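# Unplug the clipped cord from the power strip

## Task

Pull out of the power strip the plug whose cord runs through the wire clip, make sure the plug ends up away from that clip, and finish with neither gripper holding any other loose object.

## Robot and tools

Robot: two arms, left_arm and right_arm, each ending in a parallel gripper with a wrist camera. Measured bases in the scene frame: left_arm at (+0.029, +0.272, +0.008) m, right_arm at (-0.048, -0.370, +0.017) m, each turned only slightly about z. A camera stand sits behind the arms. Loose objects may occasionally get nudged by outside pushes.

Frame: every position, orientation, velocity and offset uses the scene frame. Its origin is at table-top height, halfway between the nominal bases; +x points out over the table, +z up, and left_arm is on the +y side. Arm names do not match image left and right. Gripper fingers point along the gripper's own +z and spread along its y. end_effector_position is the spot between the finger pads, roughly 1 cm short of the tips. Reported hand poses may be a few cm off, more at long reach.

Row format (shared by execute_actions and move): 14 numbers, each in [-1, 1], always for both arms: left_arm dx, dy, dz, rx, ry, rz, opening, then right_arm in that same order. dx..rz are offsets, not poses: measured from that arm's Hand target as it stood when the action or move began, along scene axes, with rotation about the Hand target's position. 1.0 equals 0.6 m of travel or 180 degrees; rx, ry, rz form one rotation vector. Sending the same offset again moves the arm further. Six zeros mean 'go back to the current Hand target'. opening is absolute: +1 fully open (0.094 m), -1 shut. A 0 in the opening slot is a real half-open command, so repeat the present opening to keep a gripper unchanged.

execute_actions: actions is a list of actions; each action is a list of up to 15 rows, one per 1/30 s step; a short list repeats its final row to fill 15 steps. Every row of one action counts from the same start pose. cameras lists camera names, ["all"], or []; with an empty actions list images come by default, otherwise only when asked.

move: target is one row or a list of up to 15 rows, all offsets measured from the same starting Hand targets. The gripper travels a straight line and ignores obstacles; the whole move caps at 10 s. speed: m/s, 0.002 to 2.9, default 0.25 (turning up to twice that in rad/s), one value or one per target. blend: corner rounding radius in m for lists, 0 means stop at each target. opening_speed: change rate of the commanded opening per second on the -1..+1 scale, at least 0.2; use it to close gently. grip_force: newtons per pad, 10 to 50, one value or one per arm; it persists, and lower values close slowly. blocking=false returns early while motion continues. Faster moves lag and stray more and hit harder; a target set far beyond a contact presses hard. Do not route a path close past an arm's own base.

wait: seconds from 0 to 10, arms hold their commands. stop: brakes a running move. zoom_image: camera (cam_high, cam_left_wrist or cam_right_wrist) and region [x0, y0, x1, y1] in pixels of its latest image, at most 504 by 504; images are 896x504. finished_scene: scene, the number of the scene being ended; call it alone as the last call of a reply, once the cord is unplugged and left clear of the clip.

Results: end_effector_position (m) and end_effector_quat_wxyz per arm; Hand target, the last commanded pose after clipping, from which the next offsets count; Tool commands; grip_measured on the opening scale (with nothing held it reads up to ~2.5 mm wide; on a squeezed hard part somewhat narrower than the part); grip_effort_nm, gripper motor effort, negative closing, not a pad force; Joint positions (last number is the opening in m); joint torques with offsets and noise; joint velocities, possibly reported as within noise. move adds a 'move:' line: done (within 10 mm and 2 degrees), off_target, moving, held or fault, plus limits=paced (pose clipped) or limits=held (steps withheld). Commanded orientation is clipped to within 40 degrees of the measured one each step. Grippers often settle a few cm short because of friction and weight; that alone is not contact. If still short, send the remaining distance as an offset. To end a push against something, command the target back past the gripper.

Joint ranges (rad): waist -2.618 to 3.054, shoulder 0 to 3.142, elbow 0 to 3.142 (straight at 2.901), wrist pitch and yaw ±1.571, wrist roll ±2.094.

Avoid: any contact between the arms, including one gripper closing on the other's fingers; hitting fixed or heavy items hard; dropping things or releasing them while moving; anything leaving the table; strain on a wrist camera cable; and motor heat from holding loads, stretched poses or pushing at unreachable targets (MOTOR HOT appears at 75 °C, at 90 °C the arm folds and idles, at 100 °C it collapses). To release, command an opening well above grip_measured.

Each tool is called after "Request:" as name([rows], argument=value, ...), one row to a line, values as JSON.

## Session

Request:
execute_actions(actions=[])

Scene clock: 0.00 s.
left_arm: end_effector_position=(+0.0952, -0.0475, +0.1692) grip_measured=+1.000 grip_effort_nm=n/a end_effector_quat_wxyz=(+0.144, +0.974, +0.096, -0.143) | right_arm: end_effector_position=(+0.3818, -0.3144, +0.0821) grip_measured=+1.000 grip_effort_nm=n/a end_effector_quat_wxyz=(+0.655, -0.002, +0.753, -0.072)
Joint positions: left_arm=[-1.238 1.574 1.384 -1.179 0.359 1.734 0.094] | right_arm=[0.322 2.09 0.448 1.498 0.386 -0.059 0.094]
Joint velocities: within noise
Joint torques (N m): no reading
Heat: left arm: 35 °C; right arm: 38 °C.
Hand target: left_arm +0.0933, -0.0490, +0.1762; +0.154, +0.972, +0.094, -0.148 | right_arm +0.3835, -0.3141, +0.0881; +0.661, +0.001, +0.747, -0.071
Tool commands: left_gripper/opening=+1.0 right_gripper/opening=+1.0

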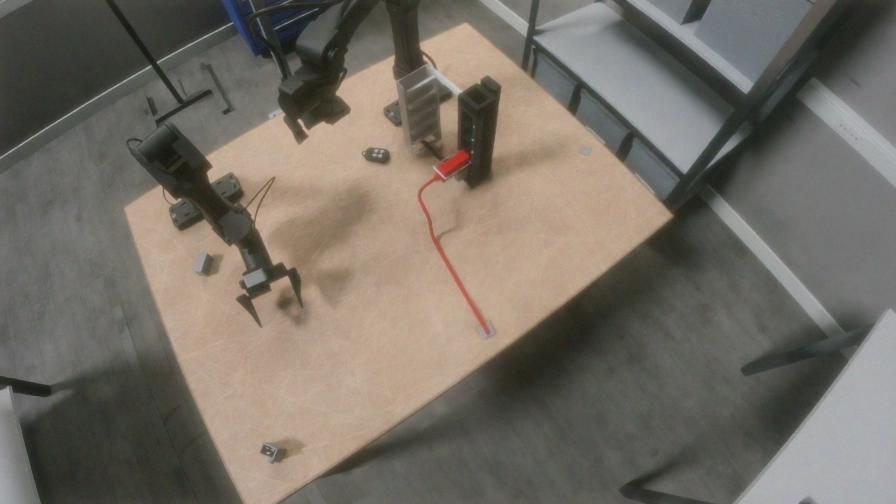

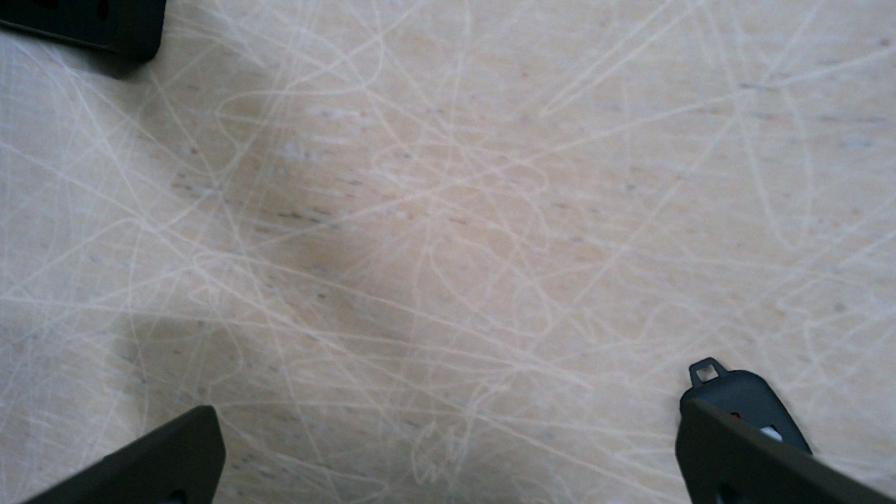

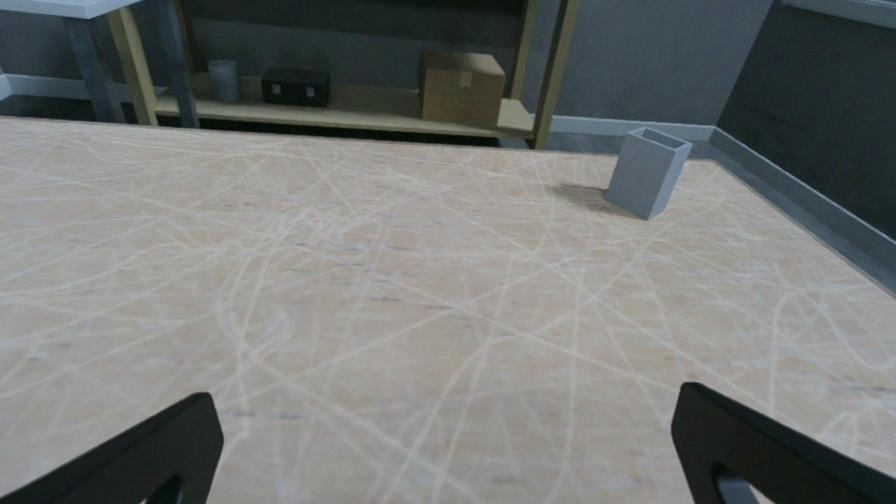

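Request:
zoom_image(camera="cam_high", region=[360, 50, 540, 250])

Scaled by 2.520 from the camera's 896x504 image, which has a finer 1280x720 frame.

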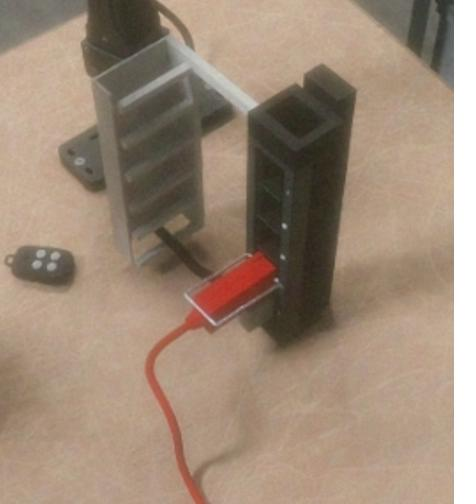

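Request:
move(target=[0, 0.13, 0.12, 0, 0, 0, 1, -0.17, 0.47, 0.1, 0, 0, 0.53, 1], speed=0.35, cameras=["all"])

Scene clock: 20.77 s.
left_arm: end_effector_position=(+0.0966, +0.0276, +0.2338) grip_measured=+1.000 grip_effort_nm=0.00 end_effector_quat_wxyz=(+0.135, +0.976, +0.098, -0.143) | right_arm: end_effector_position=(+0.2792, -0.0363, +0.1461) grip_measured=+1.000 grip_effort_nm=-0.02 end_effector_quat_wxyz=(-0.497, +0.545, -0.514, -0.439)
Joint positions: left_arm=[-1.106 1.402 1.496 -1.532 0.373 1.873 0.094] | right_arm=[0.484 1.98 0.875 0.846 -1.079 -0.32 0.094]
Joint torques (N m): left_arm=[0.68 -4.9 7.84 -0.05 0.48 0.08] | right_arm=[0.27 -7.1 6.16 1.3 -0.31 -0.08]
Heat: left arm: 38 °C; right arm: 38 °C.
Hand target: left_arm +0.0933, +0.0290, +0.2482; +0.154, +0.972, +0.094, -0.148 | right_arm +0.2814, -0.0321, +0.1481; -0.497, +0.552, -0.503, -0.442
Off the commanded pose: left_arm 0.015 m, 2 deg | right_arm 0.005 m, 2 deg.
joint sent to its limit (left arm) — joint 4 (wrist pitch), lower limit. The joint targets still meet the commanded pose.
move: off_target (left_arm)

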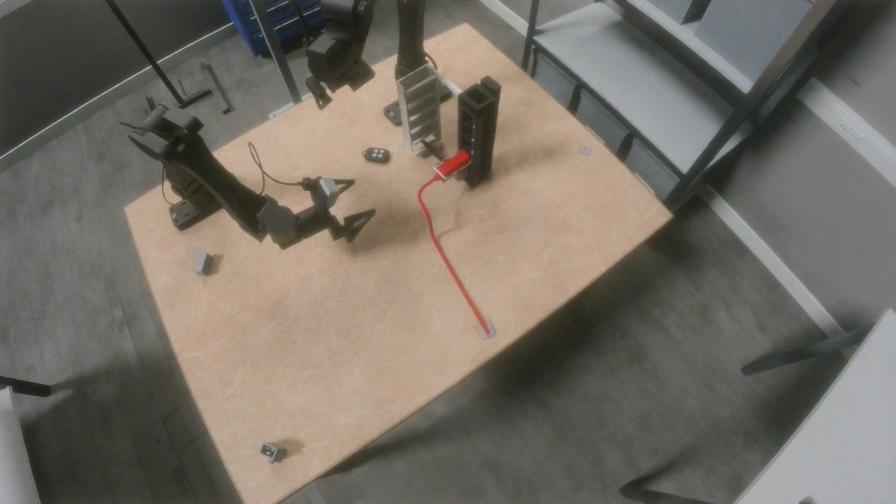

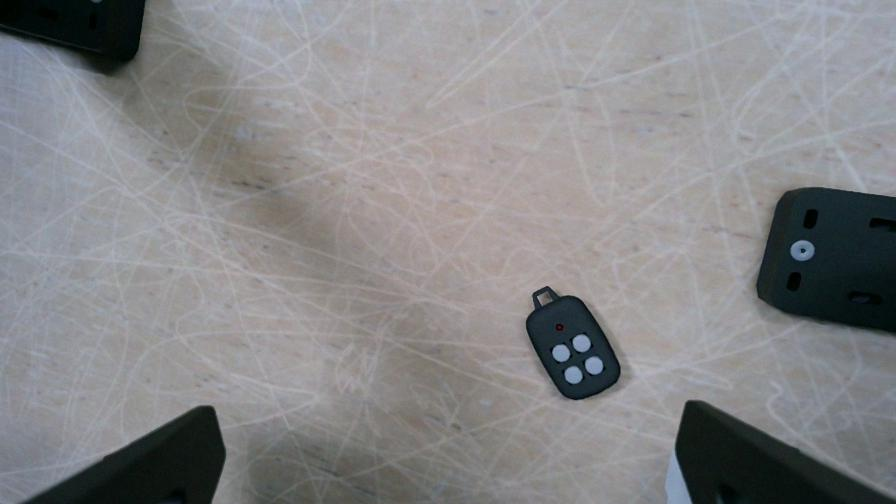

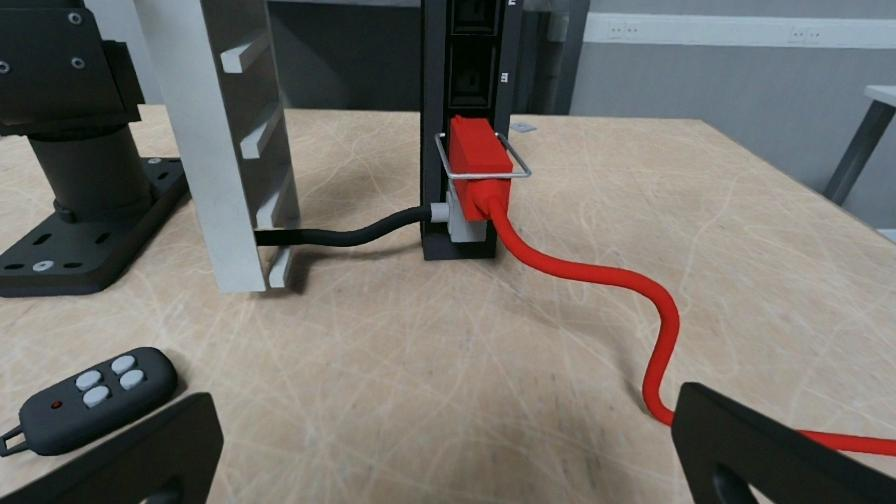

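Request:
zoom_image(camera="cam_right_wrist", region=[380, 60, 600, 280])

Scaled by 2.291 from the camera's 896x504 image, which has a finer 1280x720 frame.

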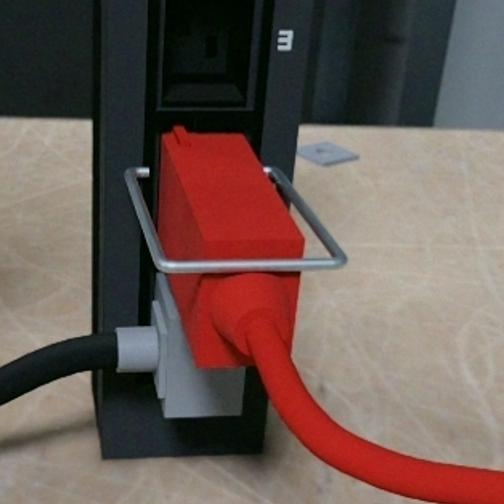

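Request:
move(target=[0, 0, 0, 0, 0, 0, 1, 0.055, 0.13, 0, 0, 0.029, 0.0, 1], speed=0.3, cameras=["cam_high","cam_right_wrist"])

Scene clock: 41.60 s.
left_arm: end_effector_position=(+0.0966, +0.0276, +0.2338) grip_measured=+1.000 grip_effort_nm=0.00 end_effector_quat_wxyz=(+0.135, +0.976, +0.098, -0.143) | right_arm: end_effector_position=(+0.3066, +0.0439, +0.1489) grip_measured=+1.000 grip_effort_nm=-0.02 end_effector_quat_wxyz=(-0.472, +0.533, -0.524, -0.466)
Joint positions: left_arm=[-1.106 1.402 1.496 -1.532 0.373 1.873 0.094] | right_arm=[0.62 2.17 1.201 0.755 -0.981 -0.195 0.094]
Joint torques (N m): left_arm=[0.8 -4.92 8.1 -0.07 0.49 0.11] | right_arm=[-0.35 -8.64 6.64 1.4 -0.16 0.05]
Heat: left arm: 39 °C; right arm: 39 °C.
Hand target: left_arm +0.0933, +0.0290, +0.2482; +0.154, +0.972, +0.094, -0.147 | right_arm +0.3144, +0.0459, +0.1480; -0.474, +0.531, -0.525, -0.466
Off the commanded pose: left_arm 0.015 m, 2 deg | right_arm 0.008 m, 0 deg.
joint sent to its limit (left arm) — joint 4 (wrist pitch), lower limit. The joint targets still meet the commanded pose.
move: off_target (left_arm)
Images, in order (width x height): cam_high 896x504, cam_right_wrist 896x504.

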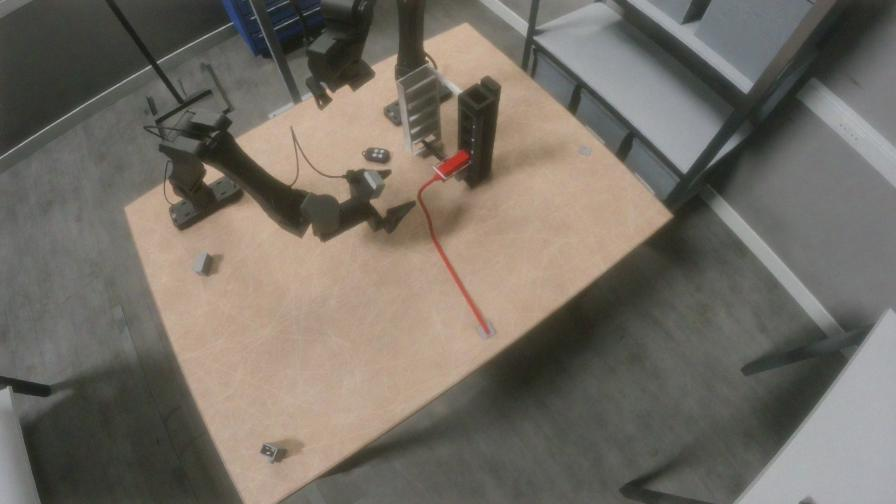

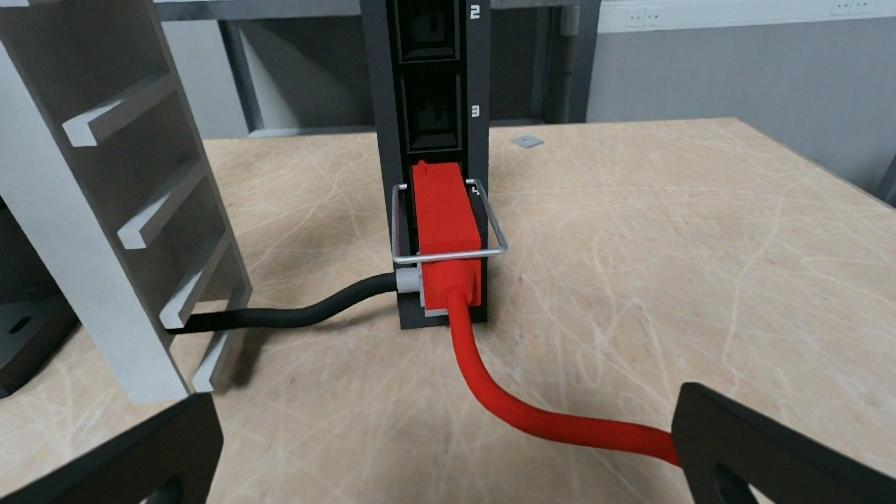

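Request:
move(target=[0, 0, 0, 0, 0, 0, 1, 0.0, 0.13, -0.1, 0.039, 0, 0.0, -0.02], speed=0.25, cameras=["cam_high","cam_right_wrist"])

Scene clock: 59.13 s.
left_arm: end_effector_position=(+0.0966, +0.0276, +0.2338) grip_measured=+1.000 grip_effort_nm=0.00 end_effector_quat_wxyz=(+0.135, +0.976, +0.098, -0.143) | right_arm: end_effector_position=(+0.3276, +0.1132, +0.0995) grip_measured=-0.017 grip_effort_nm=-0.18 end_effector_quat_wxyz=(+0.526, -0.494, +0.499, +0.480)
Joint positions: left_arm=[-1.106 1.402 1.496 -1.532 0.373 1.873 0.094] | right_arm=[0.727 2.542 1.455 1.107 -0.831 -0.025 0.046]
Joint torques (N m): left_arm=[0.9 -5.09 8.09 -0.04 0.51 0.07] | right_arm=[1.65 -9.78 5.57 1.49 -0.29 0.17]
Heat: left arm: 40 °C; right arm: 40 °C.
Hand target: left_arm +0.0933, +0.0290, +0.2482; +0.154, +0.972, +0.094, -0.147 | right_arm +0.3146, +0.1239, +0.0882; +0.506, -0.501, +0.496, +0.498
Off the commanded pose: left_arm 0.015 m, 2 deg | right_arm 0.021 m, 3 deg.
joint sent to its limit (left arm) — joint 4 (wrist pitch), lower limit. The joint targets still meet the commanded pose.
move: off_target (left_arm, right_arm)
Images, in order (width x height): cam_high 896x504, cam_right_wrist 896x504.

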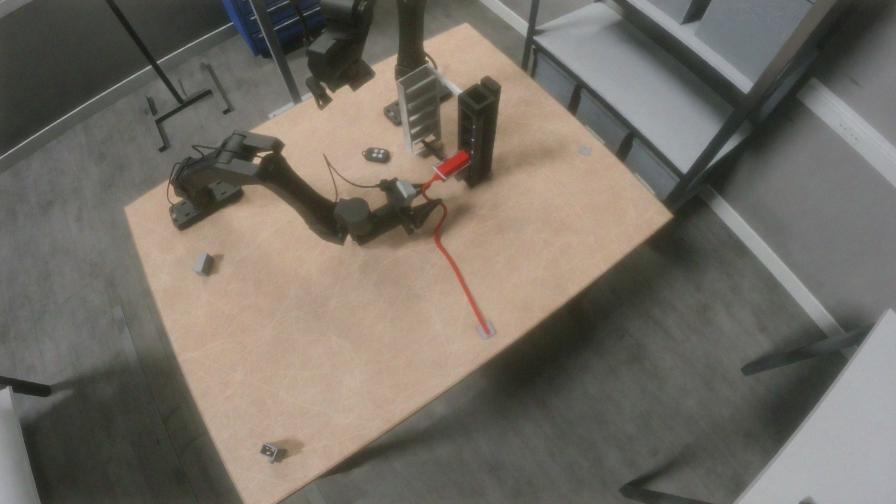

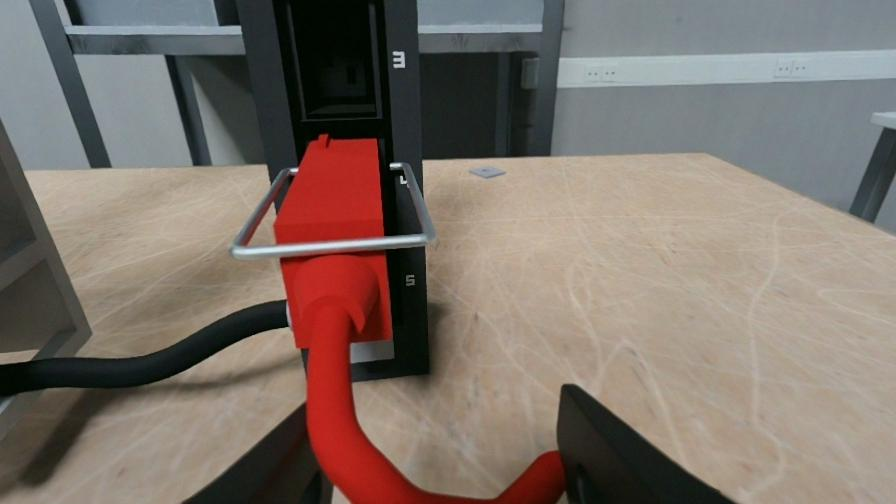

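Request:
move([
  [0, 0, 0, 0, 0, 0, 1, -0.02, -0.12, 0.03, 0.0, 0, 0.01, -0.02],
  [0, 0, 0, 0, 0, 0, 1, -0.03, -0.06, 0.0, 0.0, 0, 0.01, -0.02],
], speed=0.2, blend=[0.015,0], cameras=["cam_right_wrist"])

Scene clock: 65.73 s.
left_arm: end_effector_position=(+0.0966, +0.0276, +0.2338) grip_measured=+1.000 grip_effort_nm=0.00 end_effector_quat_wxyz=(+0.135, +0.976, +0.098, -0.143) | right_arm: end_effector_position=(+0.2897, +0.0869, +0.0894) grip_measured=-0.017 grip_effort_nm=-0.18 end_effector_quat_wxyz=(+0.493, -0.512, +0.488, +0.506)
Joint positions: left_arm=[-1.106 1.402 1.496 -1.532 0.373 1.873 0.094] | right_arm=[0.712 2.482 1.273 1.208 -0.935 -0.012 0.046]
Joint torques (N m): left_arm=[0.95 -4.93 8.13 -0.08 0.52 0.1] | right_arm=[-0.49 -9.98 5.42 1.51 0.01 0.07]
Heat: left arm: 40 °C; right arm: 40 °C.
Hand target: left_arm +0.0933, +0.0290, +0.2482; +0.154, +0.972, +0.094, -0.147 | right_arm +0.2964, +0.0879, +0.0880; +0.498, -0.509, +0.488, +0.506
Off the commanded pose: left_arm 0.015 m, 2 deg | right_arm 0.007 m, 1 deg.
joint sent to its limit (left arm) — joint 4 (wrist pitch), lower limit. The joint targets still meet the commanded pose.
move: off_target (left_arm)
Images, in order (width x height): cam_right_wrist 896x504.

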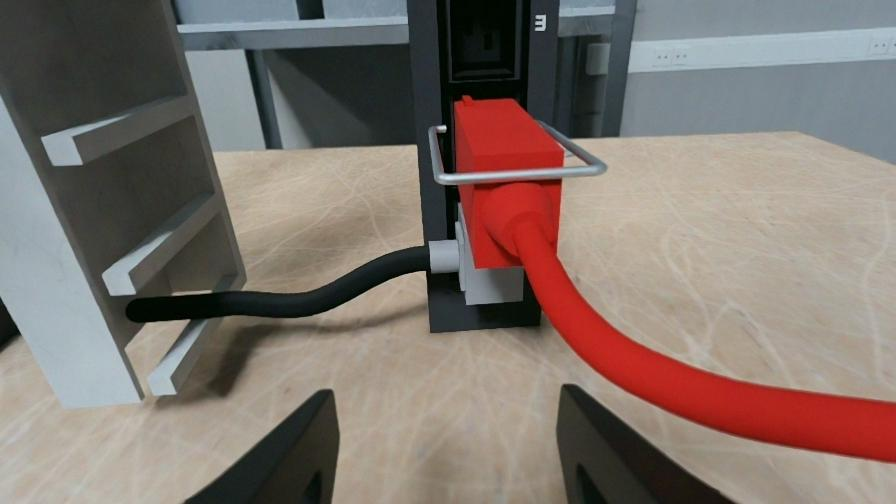

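Request:
move([
  [0, 0, 0, 0, 0, 0, 1, -0.02, 0.02, 0.0, 0.0, 0, -0.01, -0.96],
  [0, 0, 0, 0, 0, 0, 1, -0.02, 0.165, 0.0, 0.0, 0, -0.01, -0.96],
], speed=0.2, cameras=["cam_right_wrist"])

Scene clock: 75.43 s.
left_arm: end_effector_position=(+0.0966, +0.0276, +0.2338) grip_measured=+1.000 grip_effort_nm=0.00 end_effector_quat_wxyz=(+0.135, +0.976, +0.098, -0.143) | right_arm: end_effector_position=(+0.2871, +0.1645, +0.1028) grip_measured=-0.959 grip_effort_nm=-0.06 end_effector_quat_wxyz=(+0.522, -0.504, +0.474, +0.499)
Joint positions: left_arm=[-1.106 1.402 1.496 -1.532 0.373 1.873 0.094] | right_arm=[0.847 2.59 1.538 1.11 -0.77 -0.012 0.002]
Joint torques (N m): left_arm=[0.73 -4.85 8.09 -0.05 0.51 0.09] | right_arm=[2.78 -9.68 8.57 0.86 0.51 0.04]
Heat: left arm: 40 °C; right arm: 40 °C.
Hand target: left_arm +0.0933, +0.0290, +0.2482; +0.154, +0.972, +0.094, -0.147 | right_arm +0.2845, +0.1868, +0.0880; +0.505, -0.501, +0.496, +0.498
Off the commanded pose: left_arm 0.015 m, 2 deg | right_arm 0.027 m, 3 deg.
joint sent to its limit (left arm) — joint 4 (wrist pitch), lower limit. The joint targets still meet the commanded pose.
move: off_target (left_arm, right_arm)
Images, in order (width x height): cam_right_wrist 896x504.

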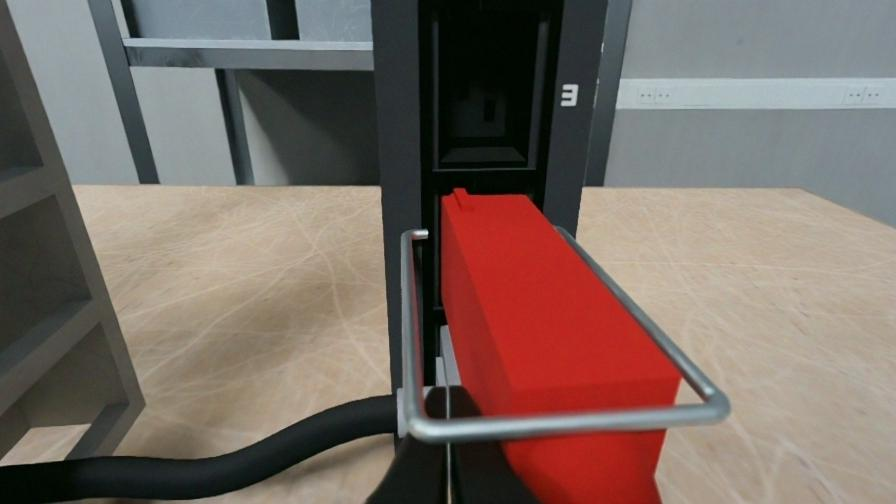

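Request:
move([
  [0, 0, 0, 0, 0, 0, 1, -0.033, -0.03, -0.012, 0.0, 0, 0, -0.96],
  [0, 0, 0, 0, 0, 0, 1, -0.03, 0.015, -0.012, 0.0, 0, 0, -0.96],
], speed=0.15, cameras=["cam_right_wrist"])

Scene clock: 83.27 s.
left_arm: end_effector_position=(+0.0966, +0.0276, +0.2338) grip_measured=+1.000 grip_effort_nm=0.00 end_effector_quat_wxyz=(+0.135, +0.976, +0.098, -0.143) | right_arm: end_effector_position=(+0.2865, +0.1665, +0.0979) grip_measured=-0.959 grip_effort_nm=-0.06 end_effector_quat_wxyz=(+0.538, -0.489, +0.487, +0.485)
Joint positions: left_arm=[-1.106 1.402 1.496 -1.532 0.373 1.873 0.094] | right_arm=[0.867 2.593 1.507 1.149 -0.692 -0.013 0.002]
Joint torques (N m): left_arm=[0.83 -4.89 7.87 -0.03 0.51 0.07] | right_arm=[4.27 -9.68 8.12 0.86 0.06 0.06]
Heat: left arm: 40 °C; right arm: 40 °C.
Hand target: left_arm +0.0933, +0.0290, +0.2482; +0.154, +0.972, +0.094, -0.147 | right_arm +0.2665, +0.1958, +0.0808; +0.506, -0.501, +0.496, +0.498
Off the commanded pose: left_arm 0.015 m, 2 deg | right_arm 0.039 m, 4 deg.
joint sent to its limit (left arm) — joint 4 (wrist pitch), lower limit. The joint targets still meet the commanded pose.
move: off_target (left_arm, right_arm)
Images, in order (width x height): cam_right_wrist 896x504.

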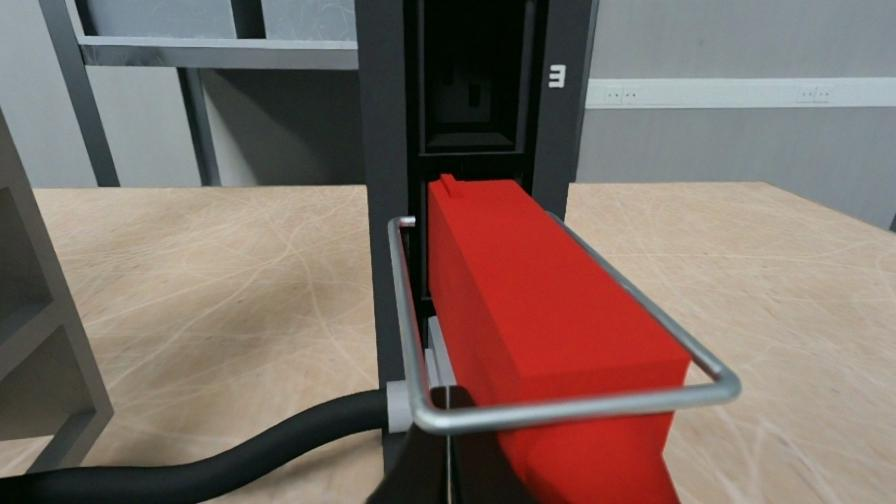

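Request:
move([
  [0, 0, 0, 0, 0, 0, 1, 0.005, -0.03, 0.06, 0.0, 0, 0, -0.96],
  [0, 0, 0, 0, 0, 0, 1, 0.005, -0.01, 0.12, 0.0, 0, 0, -0.96],
], speed=0.15, blend=[0.02,0], cameras=["cam_right_wrist"])

Scene clock: 89.53 s.
left_arm: end_effector_position=(+0.0966, +0.0276, +0.2338) grip_measured=+1.000 grip_effort_nm=0.00 end_effector_quat_wxyz=(+0.135, +0.976, +0.098, -0.143) | right_arm: end_effector_position=(+0.2857, +0.1659, +0.1007) grip_measured=-0.959 grip_effort_nm=-0.06 end_effector_quat_wxyz=(+0.478, -0.497, +0.536, +0.487)
Joint positions: left_arm=[-1.106 1.402 1.496 -1.532 0.373 1.873 0.094] | right_arm=[0.861 2.501 1.501 0.91 -0.719 -0.013 0.002]
Joint torques (N m): left_arm=[0.69 -4.83 7.8 -0.05 0.53 0.07] | right_arm=[3.69 -17.65 6.83 1.62 0.17 0.12]
Heat: left arm: 40 °C; right arm: 41 °C.
Hand target: left_arm +0.0933, +0.0290, +0.2482; +0.154, +0.972, +0.094, -0.147 | right_arm +0.2695, +0.1898, +0.1528; +0.505, -0.501, +0.496, +0.498
Off the commanded pose: left_arm 0.015 m, 2 deg | right_arm 0.060 m, 6 deg.
joint sent to its limit (left arm) — joint 4 (wrist pitch), lower limit. The joint targets still meet the commanded pose.
move: off_target (left_arm, right_arm); blend cut to 0.019 m at target 1
Images, in order (width x height): cam_right_wrist 896x504.

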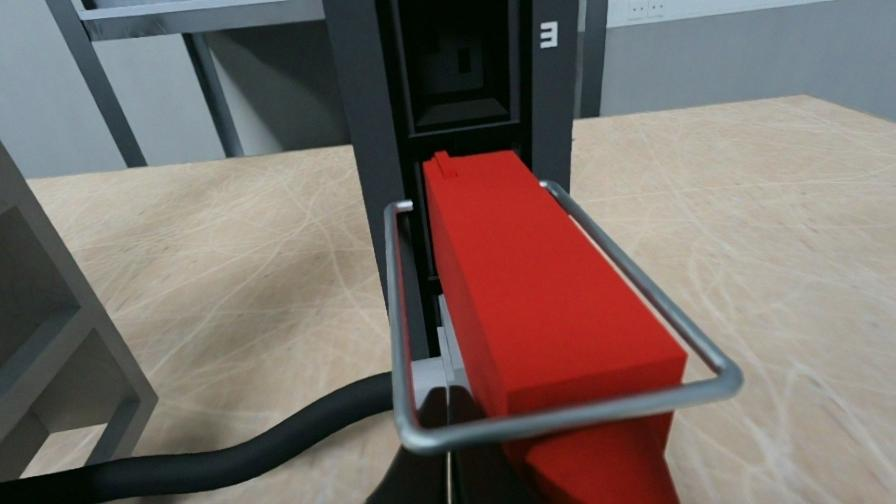

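Request:
move([
  [0, 0, 0, 0, 0, 0, 1, 0.02, -0.02, -0.1, 0.0, 0, 0, -0.96],
  [0, 0, 0, 0, 0, 0, 1, 0.01, -0.09, -0.1, 0.0, 0, 0, -0.96],
], speed=0.2, blend=[0.02,0], cameras=["cam_right_wrist"])

Scene clock: 101.97 s.
left_arm: end_effector_position=(+0.0966, +0.0276, +0.2338) grip_measured=+1.000 grip_effort_nm=0.00 end_effector_quat_wxyz=(+0.135, +0.976, +0.098, -0.143) | right_arm: end_effector_position=(+0.2759, +0.1383, +0.0845) grip_measured=-0.959 grip_effort_nm=-0.06 end_effector_quat_wxyz=(+0.506, -0.501, +0.499, +0.494)
Joint positions: left_arm=[-1.106 1.402 1.496 -1.532 0.373 1.873 0.094] | right_arm=[0.83 2.537 1.374 1.163 -0.771 -0.014 0.002]
Joint torques (N m): left_arm=[0.98 -4.74 8.1 -0.06 0.51 0.04] | right_arm=[-0.35 -13.83 3.03 1.52 -0.14 0.09]
Heat: left arm: 40 °C; right arm: 41 °C.
Hand target: left_arm +0.0933, +0.0290, +0.2482; +0.154, +0.972, +0.094, -0.147 | right_arm +0.2754, +0.1359, +0.0929; +0.506, -0.501, +0.496, +0.498
Off the commanded pose: left_arm 0.015 m, 2 deg | right_arm 0.009 m, 1 deg.
joint sent to its limit (left arm) — joint 4 (wrist pitch), lower limit. The joint targets still meet the commanded pose.
move: off_target (left_arm)
Images, in order (width x height): cam_right_wrist 896x504.

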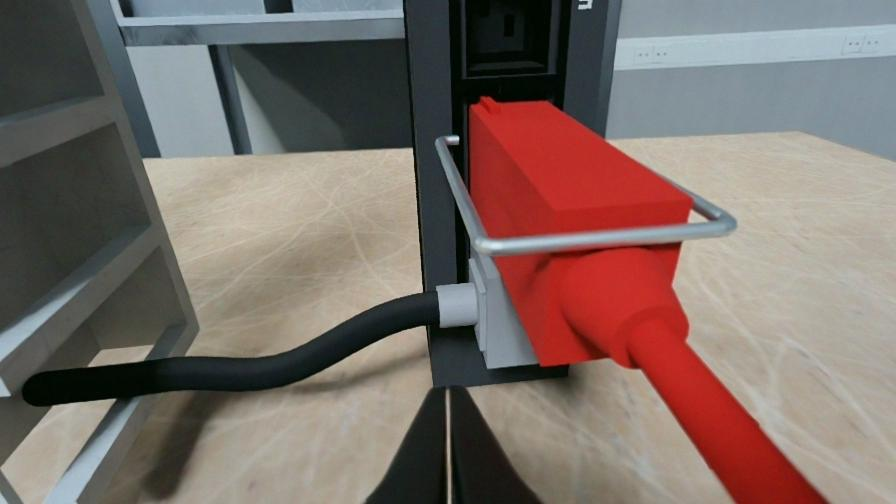

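Request:
move([
  [0, 0, 0, 0, 0, 0, 1, -0.002, 0.045, 0.0, 0.0, 0, 0, -0.96],
  [0, 0, 0, 0, 0, 0, 1, -0.002, 0.045, 0.08, 0.0, 0, 0, -0.96],
  [0, 0, 0, 0, 0, 0, 1, -0.002, 0.055, 0.15, 0.0, 0, 0, -0.96],
], speed=0.15, blend=[0.0,0.02,0], cameras=["cam_right_wrist","cam_high"])

Scene clock: 115.80 s.
left_arm: end_effector_position=(+0.0966, +0.0276, +0.2338) grip_measured=+1.000 grip_effort_nm=0.00 end_effector_quat_wxyz=(+0.135, +0.976, +0.098, -0.143) | right_arm: end_effector_position=(+0.2749, +0.1621, +0.1397) grip_measured=-0.959 grip_effort_nm=-0.06 end_effector_quat_wxyz=(-0.479, +0.499, -0.527, -0.494)
Joint positions: left_arm=[-1.106 1.402 1.496 -1.532 0.373 1.873 0.094] | right_arm=[0.867 2.388 1.452 0.862 -0.73 -0.006 0.002]
Joint torques (N m): left_arm=[0.76 -4.79 7.9 -0.02 0.46 0.07] | right_arm=[0.65 -16.44 7.06 1.56 -0.07 0.03]
Heat: left arm: 40 °C; right arm: 40 °C.
Hand target: left_arm +0.0933, +0.0290, +0.2482; +0.154, +0.972, +0.094, -0.147 | right_arm +0.2744, +0.1688, +0.1829; +0.506, -0.501, +0.496, +0.498
Off the commanded pose: left_arm 0.015 m, 2 deg | right_arm 0.044 m, 5 deg.
joint sent to its limit (left arm) — joint 4 (wrist pitch), lower limit. The joint targets still meet the commanded pose.
move: off_target (left_arm, right_arm)
Images, in order (width x height): cam_high 896x504, cam_right_wrist 896x504.

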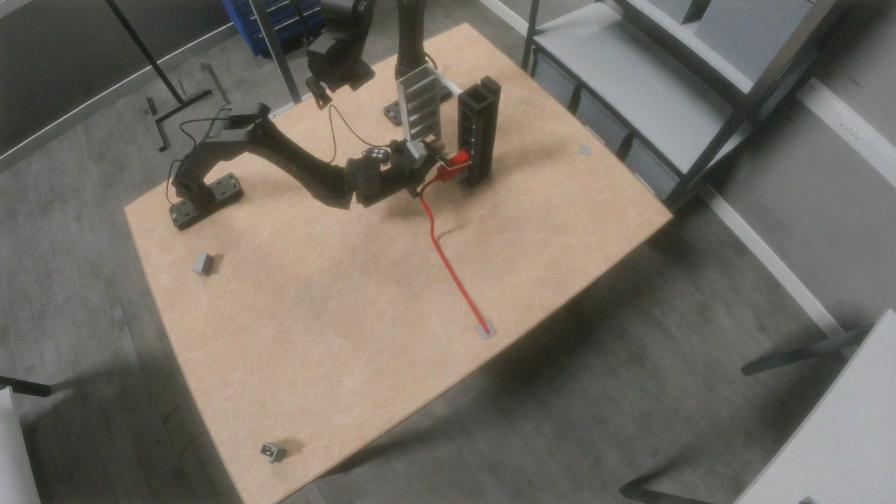

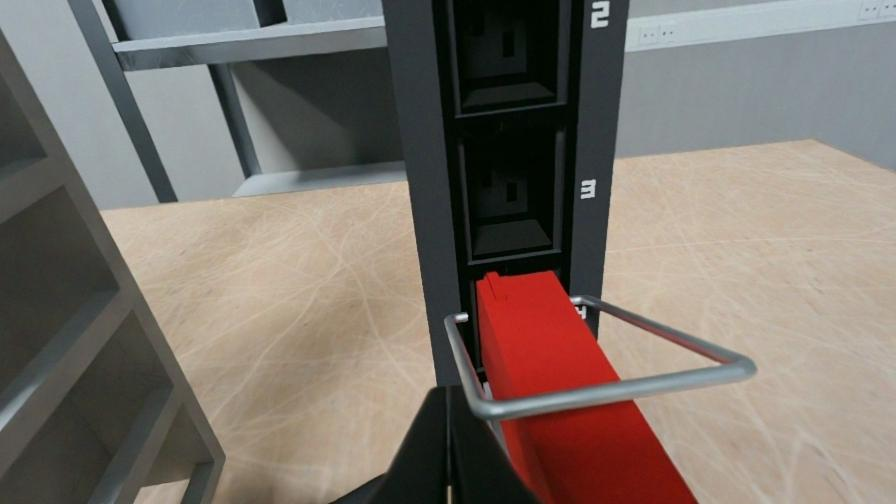

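Request:
move([
  [0, 0, 0, 0, 0, 0, 1, 0.012, 0.01, 0.05, 0.0, 0, 0, -0.96],
  [0, 0, 0, 0, 0, 0, 1, 0.012, 0.07, 0.06, 0.0, 0, 0, -0.96],
], speed=0.15, blend=[0.02,0], cameras=["cam_right_wrist"])

Scene clock: 120.30 s.
left_arm: end_effector_position=(+0.0958, +0.0279, +0.2339) grip_measured=+1.000 grip_effort_nm=0.00 end_effector_quat_wxyz=(+0.134, +0.975, +0.098, -0.145) | right_arm: end_effector_position=(+0.2782, +0.2066, +0.2213) grip_measured=-0.959 grip_effort_nm=-0.06 end_effector_quat_wxyz=(+0.503, -0.501, +0.497, +0.499)
Joint positions: left_arm=[-1.106 1.402 1.496 -1.534 0.376 1.874 0.094] | right_arm=[0.918 2.376 1.737 0.644 -0.691 -0.005 0.002]
Joint torques (N m): left_arm=[0.77 -4.89 7.87 -0.03 0.48 0.06] | right_arm=[-0.03 -11.07 7.45 1.58 0.04 -0.01]
Heat: left arm: 40 °C; right arm: 40 °C.
Hand target: left_arm +0.0933, +0.0290, +0.2482; +0.154, +0.972, +0.094, -0.147 | right_arm +0.2814, +0.2109, +0.2189; +0.506, -0.501, +0.496, +0.498
Off the commanded pose: left_arm 0.015 m, 2 deg | right_arm 0.006 m, 0 deg.
joint sent to its limit (left arm) — joint 4 (wrist pitch), lower limit. The joint targets still meet the commanded pose.
move: off_target (left_arm); blend cut to 0.0162 m at target 1
Images, in order (width x height): cam_right_wrist 896x504.

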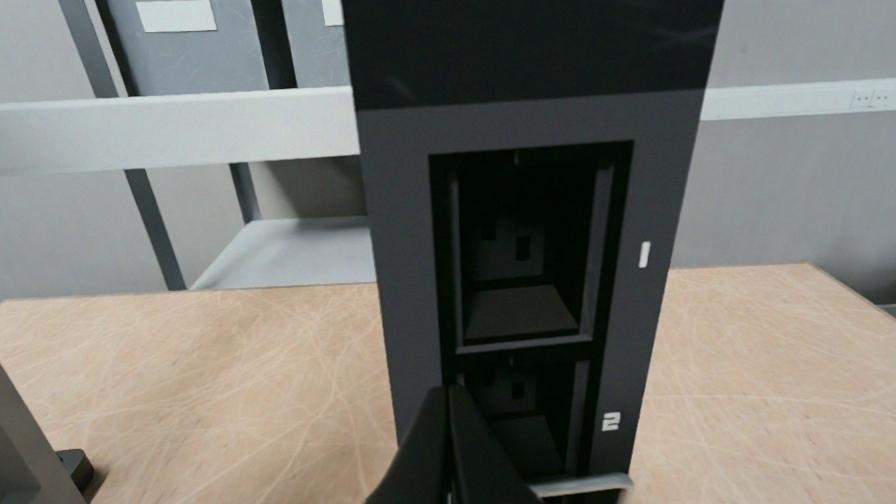

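Request:
move([
  [0, 0, 0, 0, 0, 0, 1, 0.01, -0.15, 0.01, 0.0, 0, 0, 0],
  [0, 0, 0, 0, 0, 0, 1, 0.05, -0.22, -0.11, 0.0, 0, 0, 0],
], speed=0.25, blend=[0.03,0], cameras=["cam_right_wrist"])

Scene clock: 124.97 s.
left_arm: end_effector_position=(+0.0958, +0.0279, +0.2339) grip_measured=+1.000 grip_effort_nm=0.00 end_effector_quat_wxyz=(+0.134, +0.975, +0.098, -0.145) | right_arm: end_effector_position=(+0.3151, +0.0790, +0.1675) grip_measured=-0.003 grip_effort_nm=0.14 end_effector_quat_wxyz=(+0.517, -0.501, +0.490, +0.492)
Joint positions: left_arm=[-1.106 1.402 1.496 -1.534 0.376 1.874 0.094] | right_arm=[0.676 2.292 1.304 1.019 -0.918 -0.012 0.047]
Joint torques (N m): left_arm=[0.77 -5.08 7.99 0.02 0.48 0.05] | right_arm=[0.08 -9.29 3.59 1.58 -0.11 0.04]
Heat: left arm: 40 °C; right arm: 41 °C.
Hand target: left_arm +0.0933, +0.0290, +0.2482; +0.154, +0.972, +0.095, -0.147 | right_arm +0.3115, +0.0788, +0.1528; +0.505, -0.501, +0.496, +0.498
Off the commanded pose: left_arm 0.015 m, 2 deg | right_arm 0.015 m, 2 deg.
joint sent to its limit (left arm) — joint 4 (wrist pitch), lower limit. The joint targets still meet the commanded pose.
move: off_target (left_arm, right_arm)
Images, in order (width x height): cam_right_wrist 896x504.

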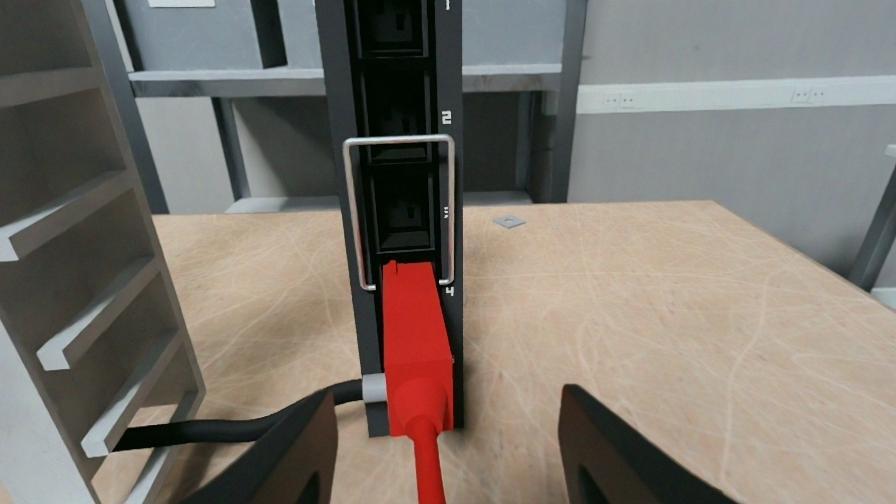

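Request:
move([
  [0, 0, 0, 0, 0, 0, 1, -0.008, 0.05, -0.093, 0.0, 0, 0, 0],
  [0, 0, 0, 0, 0, 0, 1, -0.007, 0.12, -0.097, 0.0, 0, 0, 0],
], speed=0.2, blend=[0.015,0], cameras=["cam_right_wrist"])

Scene clock: 130.37 s.
left_arm: end_effector_position=(+0.0958, +0.0279, +0.2339) grip_measured=+1.000 grip_effort_nm=0.00 end_effector_quat_wxyz=(+0.134, +0.975, +0.098, -0.145) | right_arm: end_effector_position=(+0.3177, +0.1368, +0.1221) grip_measured=-0.002 grip_effort_nm=0.11 end_effector_quat_wxyz=(+0.541, -0.494, +0.476, +0.486)
Joint positions: left_arm=[-1.106 1.402 1.496 -1.534 0.376 1.874 0.094] | right_arm=[0.774 2.542 1.513 1.113 -0.8 -0.013 0.047]
Joint torques (N m): left_arm=[0.73 -4.72 8.01 0.01 0.44 0.1] | right_arm=[2.07 -9.21 5.93 0.96 -0.04 0.05]
Heat: left arm: 40 °C; right arm: 40 °C.
Hand target: left_arm +0.0933, +0.0290, +0.2482; +0.154, +0.972, +0.095, -0.147 | right_arm +0.3073, +0.1509, +0.0947; +0.506, -0.501, +0.496, +0.498
Off the commanded pose: left_arm 0.015 m, 2 deg | right_arm 0.033 m, 5 deg.
joint sent to its limit (left arm) — joint 4 (wrist pitch), lower limit. The joint targets still meet the commanded pose.
move: off_target (left_arm, right_arm)
Images, in order (width x height): cam_right_wrist 896x504.

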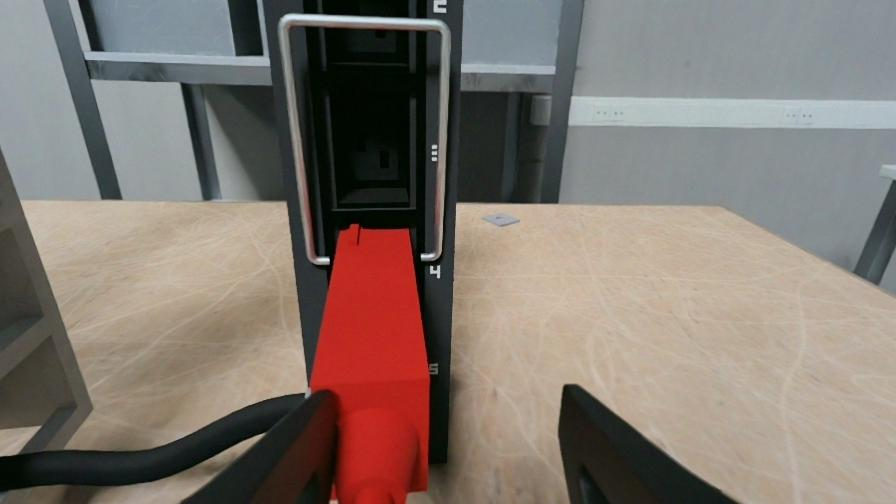

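Request:
move([
  [0, 0, 0, 0, 0, 0, 1, -0.01, -0.08, 0.0, 0.0, 0, 0.0, 0.25],
  [0, 0, 0, 0, 0, 0, 1, -0.018, -0.04, -0.01, 0.0, 0, 0.01, 0.25],
], speed=0.2, cameras=["cam_right_wrist"])

Scene clock: 139.13 s.
left_arm: end_effector_position=(+0.0958, +0.0279, +0.2339) grip_measured=+1.000 grip_effort_nm=0.00 end_effector_quat_wxyz=(+0.134, +0.975, +0.098, -0.145) | right_arm: end_effector_position=(+0.3116, +0.1148, +0.1125) grip_measured=+0.247 grip_effort_nm=0.12 end_effector_quat_wxyz=(+0.538, -0.498, +0.473, +0.488)
Joint positions: left_arm=[-1.106 1.402 1.496 -1.534 0.376 1.874 0.094] | right_arm=[0.745 2.522 1.414 1.191 -0.84 -0.013 0.059]
Joint torques (N m): left_arm=[0.87 -4.97 8.05 -0.03 0.48 0.07] | right_arm=[2.03 -9.65 5 0.98 -0.28 0.1]
Heat: left arm: 40 °C; right arm: 40 °C.
Hand target: left_arm +0.0933, +0.0290, +0.2482; +0.154, +0.972, +0.095, -0.147 | right_arm +0.2965, +0.1269, +0.0888; +0.498, -0.509, +0.488, +0.506
Off the commanded pose: left_arm 0.015 m, 2 deg | right_arm 0.031 m, 5 deg.
joint sent to its limit (left arm) — joint 4 (wrist pitch), lower limit. The joint targets still meet the commanded pose.
move: off_target (left_arm, right_arm)
Images, in order (width x height): cam_right_wrist 896x504.

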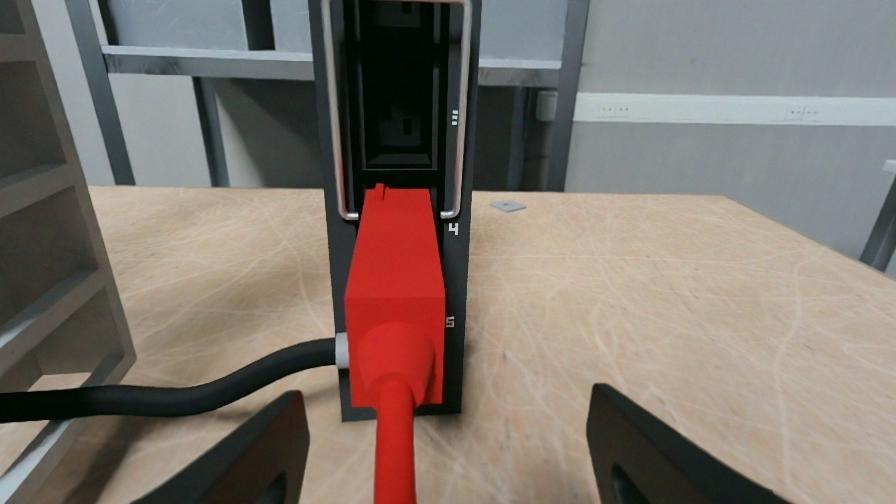

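Request:
move(target=[0, 0, 0, 0, 0, 0, 1, -0.022, -0.01, -0.01, 0.0, 0, 0.012, 0.25], speed=0.2, cameras=["cam_right_wrist"])

Scene clock: 143.03 s.
left_arm: end_effector_position=(+0.0958, +0.0279, +0.2339) grip_measured=+1.000 grip_effort_nm=0.00 end_effector_quat_wxyz=(+0.134, +0.975, +0.098, -0.145) | right_arm: end_effector_position=(+0.3092, +0.1148, +0.1136) grip_measured=+0.247 grip_effort_nm=0.12 end_effector_quat_wxyz=(+0.538, -0.502, +0.467, +0.491)
Joint positions: left_arm=[-1.106 1.402 1.496 -1.534 0.376 1.874 0.094] | right_arm=[0.745 2.522 1.414 1.198 -0.853 -0.013 0.059]
Joint torques (N m): left_arm=[0.68 -4.94 8.02 0.06 0.45 0.09] | right_arm=[2 -9.72 2.39 1.23 -0.53 0.11]
Heat: left arm: 40 °C; right arm: 40 °C.
Hand target: left_arm +0.0933, +0.0290, +0.2482; +0.154, +0.972, +0.095, -0.147 | right_arm +0.2833, +0.1209, +0.0828; +0.488, -0.518, +0.478, +0.515
Off the commanded pose: left_arm 0.015 m, 2 deg | right_arm 0.041 m, 7 deg.
joint sent to its limit (left arm) — joint 4 (wrist pitch), lower limit. The joint targets still meet the commanded pose.
move: off_target (left_arm, right_arm)
Images, in order (width x height): cam_right_wrist 896x504.

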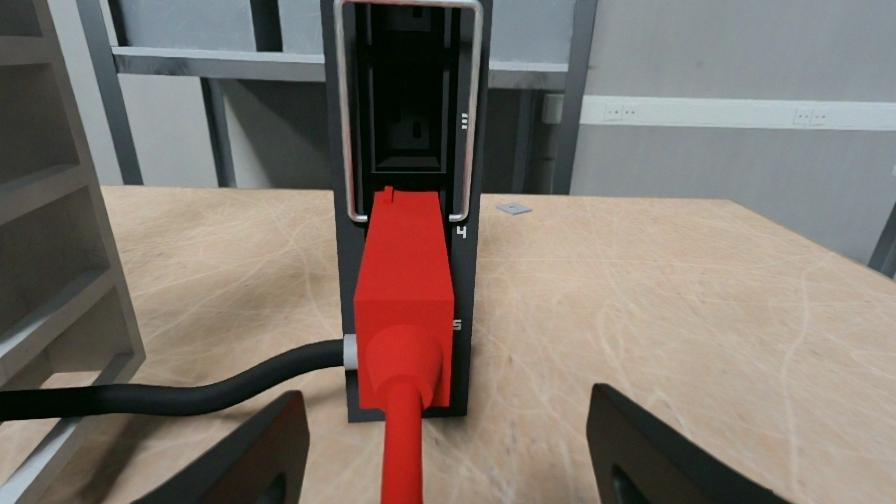

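Request:
move([
  [0, 0, 0, 0, 0, 0, 1, 0.025, -0.06, 0.13, -0.139, 0, -0.02, 0.25],
  [0, 0, 0, 0, 0, 0, 1, 0.028, 0.0, 0.055, -0.139, 0, -0.02, 0.25],
], speed=0.25, blend=[0.015,0], cameras=["cam_right_wrist"])

Scene clock: 151.03 s.
left_arm: end_effector_position=(+0.0958, +0.0279, +0.2339) grip_measured=+1.000 grip_effort_nm=0.00 end_effector_quat_wxyz=(+0.134, +0.975, +0.098, -0.145) | right_arm: end_effector_position=(+0.2965, +0.1176, +0.1181) grip_measured=+0.247 grip_effort_nm=0.12 end_effector_quat_wxyz=(-0.380, +0.593, -0.596, -0.385)
Joint positions: left_arm=[-1.106 1.402 1.496 -1.534 0.376 1.874 0.094] | right_arm=[0.789 2.255 1.572 0.092 -0.732 -0.413 0.059]
Joint torques (N m): left_arm=[0.75 -4.85 8.03 0 0.52 0.03] | right_arm=[-0.05 -10.06 7.15 1.32 -0.26 -0.08]
Heat: left arm: 41 °C; right arm: 40 °C.
Hand target: left_arm +0.0933, +0.0290, +0.2482; +0.154, +0.972, +0.095, -0.147 | right_arm +0.3002, +0.1208, +0.1156; -0.380, +0.596, -0.594, -0.384
Off the commanded pose: left_arm 0.015 m, 2 deg | right_arm 0.005 m, 0 deg.
joint sent to its limit (left arm) — joint 4 (wrist pitch), lower limit. The joint targets still meet the commanded pose.
move: off_target (left_arm)
Images, in order (width x height): cam_right_wrist 896x504.

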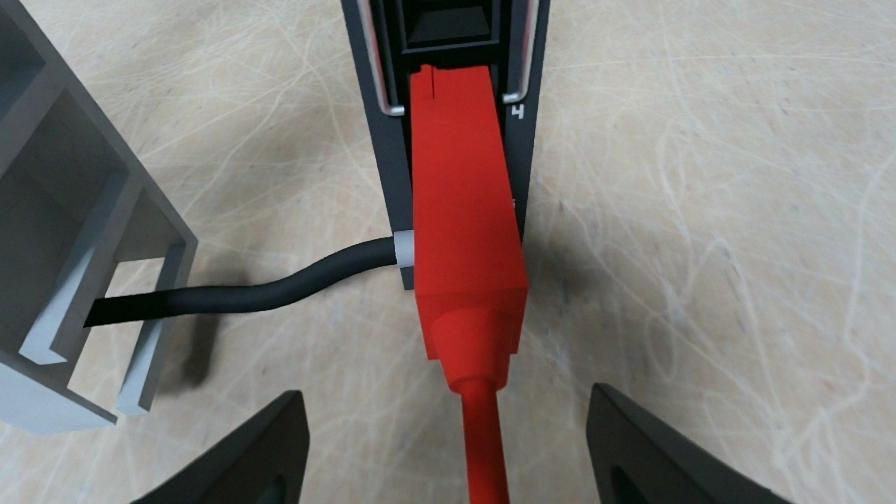

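Request:
move(target=[0, 0, 0, 0, 0, 0, 1, 0.0105, 0.082, -0.022, 0, 0, 0, 0.15], speed=0.2, cameras=["cam_right_wrist"])

Scene clock: 157.97 s.
left_arm: end_effector_position=(+0.0958, +0.0279, +0.2339) grip_measured=+1.000 grip_effort_nm=0.00 end_effector_quat_wxyz=(+0.134, +0.975, +0.098, -0.145) | right_arm: end_effector_position=(+0.3070, +0.1651, +0.1142) grip_measured=+0.153 grip_effort_nm=-0.18 end_effector_quat_wxyz=(-0.391, +0.596, -0.589, -0.381)
Joint positions: left_arm=[-1.106 1.402 1.496 -1.534 0.376 1.874 0.094] | right_arm=[0.844 2.407 1.806 0.056 -0.681 -0.384 0.054]
Joint torques (N m): left_arm=[0.98 -4.88 7.88 0.02 0.48 0.1] | right_arm=[0.5 -10.29 7.35 1.33 -0.21 0.08]
Heat: left arm: 41 °C; right arm: 40 °C.
Hand target: left_arm +0.0933, +0.0290, +0.2482; +0.154, +0.972, +0.095, -0.147 | right_arm +0.3063, +0.1702, +0.1026; -0.380, +0.596, -0.594, -0.384
Off the commanded pose: left_arm 0.015 m, 2 deg | right_arm 0.013 m, 1 deg.
joint sent to its limit (left arm) — joint 4 (wrist pitch), lower limit. The joint targets still meet the commanded pose.
move: off_target (left_arm, right_arm)
Images, in order (width x height): cam_right_wrist 896x504.

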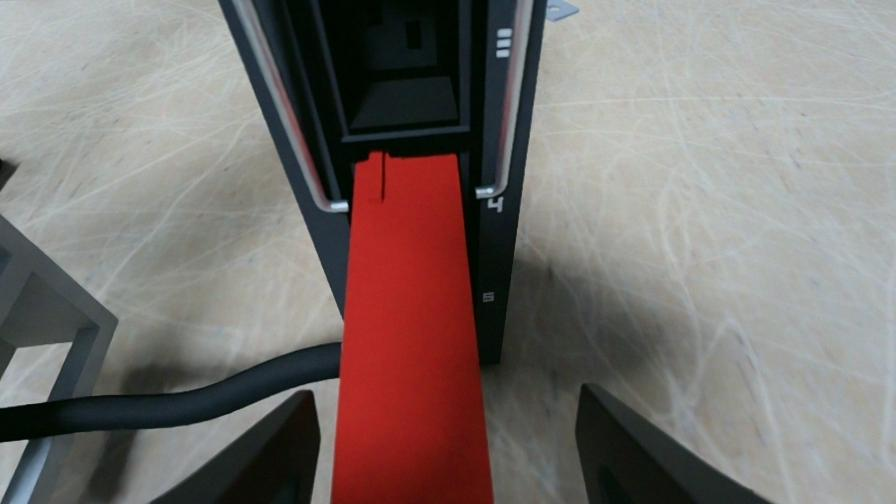

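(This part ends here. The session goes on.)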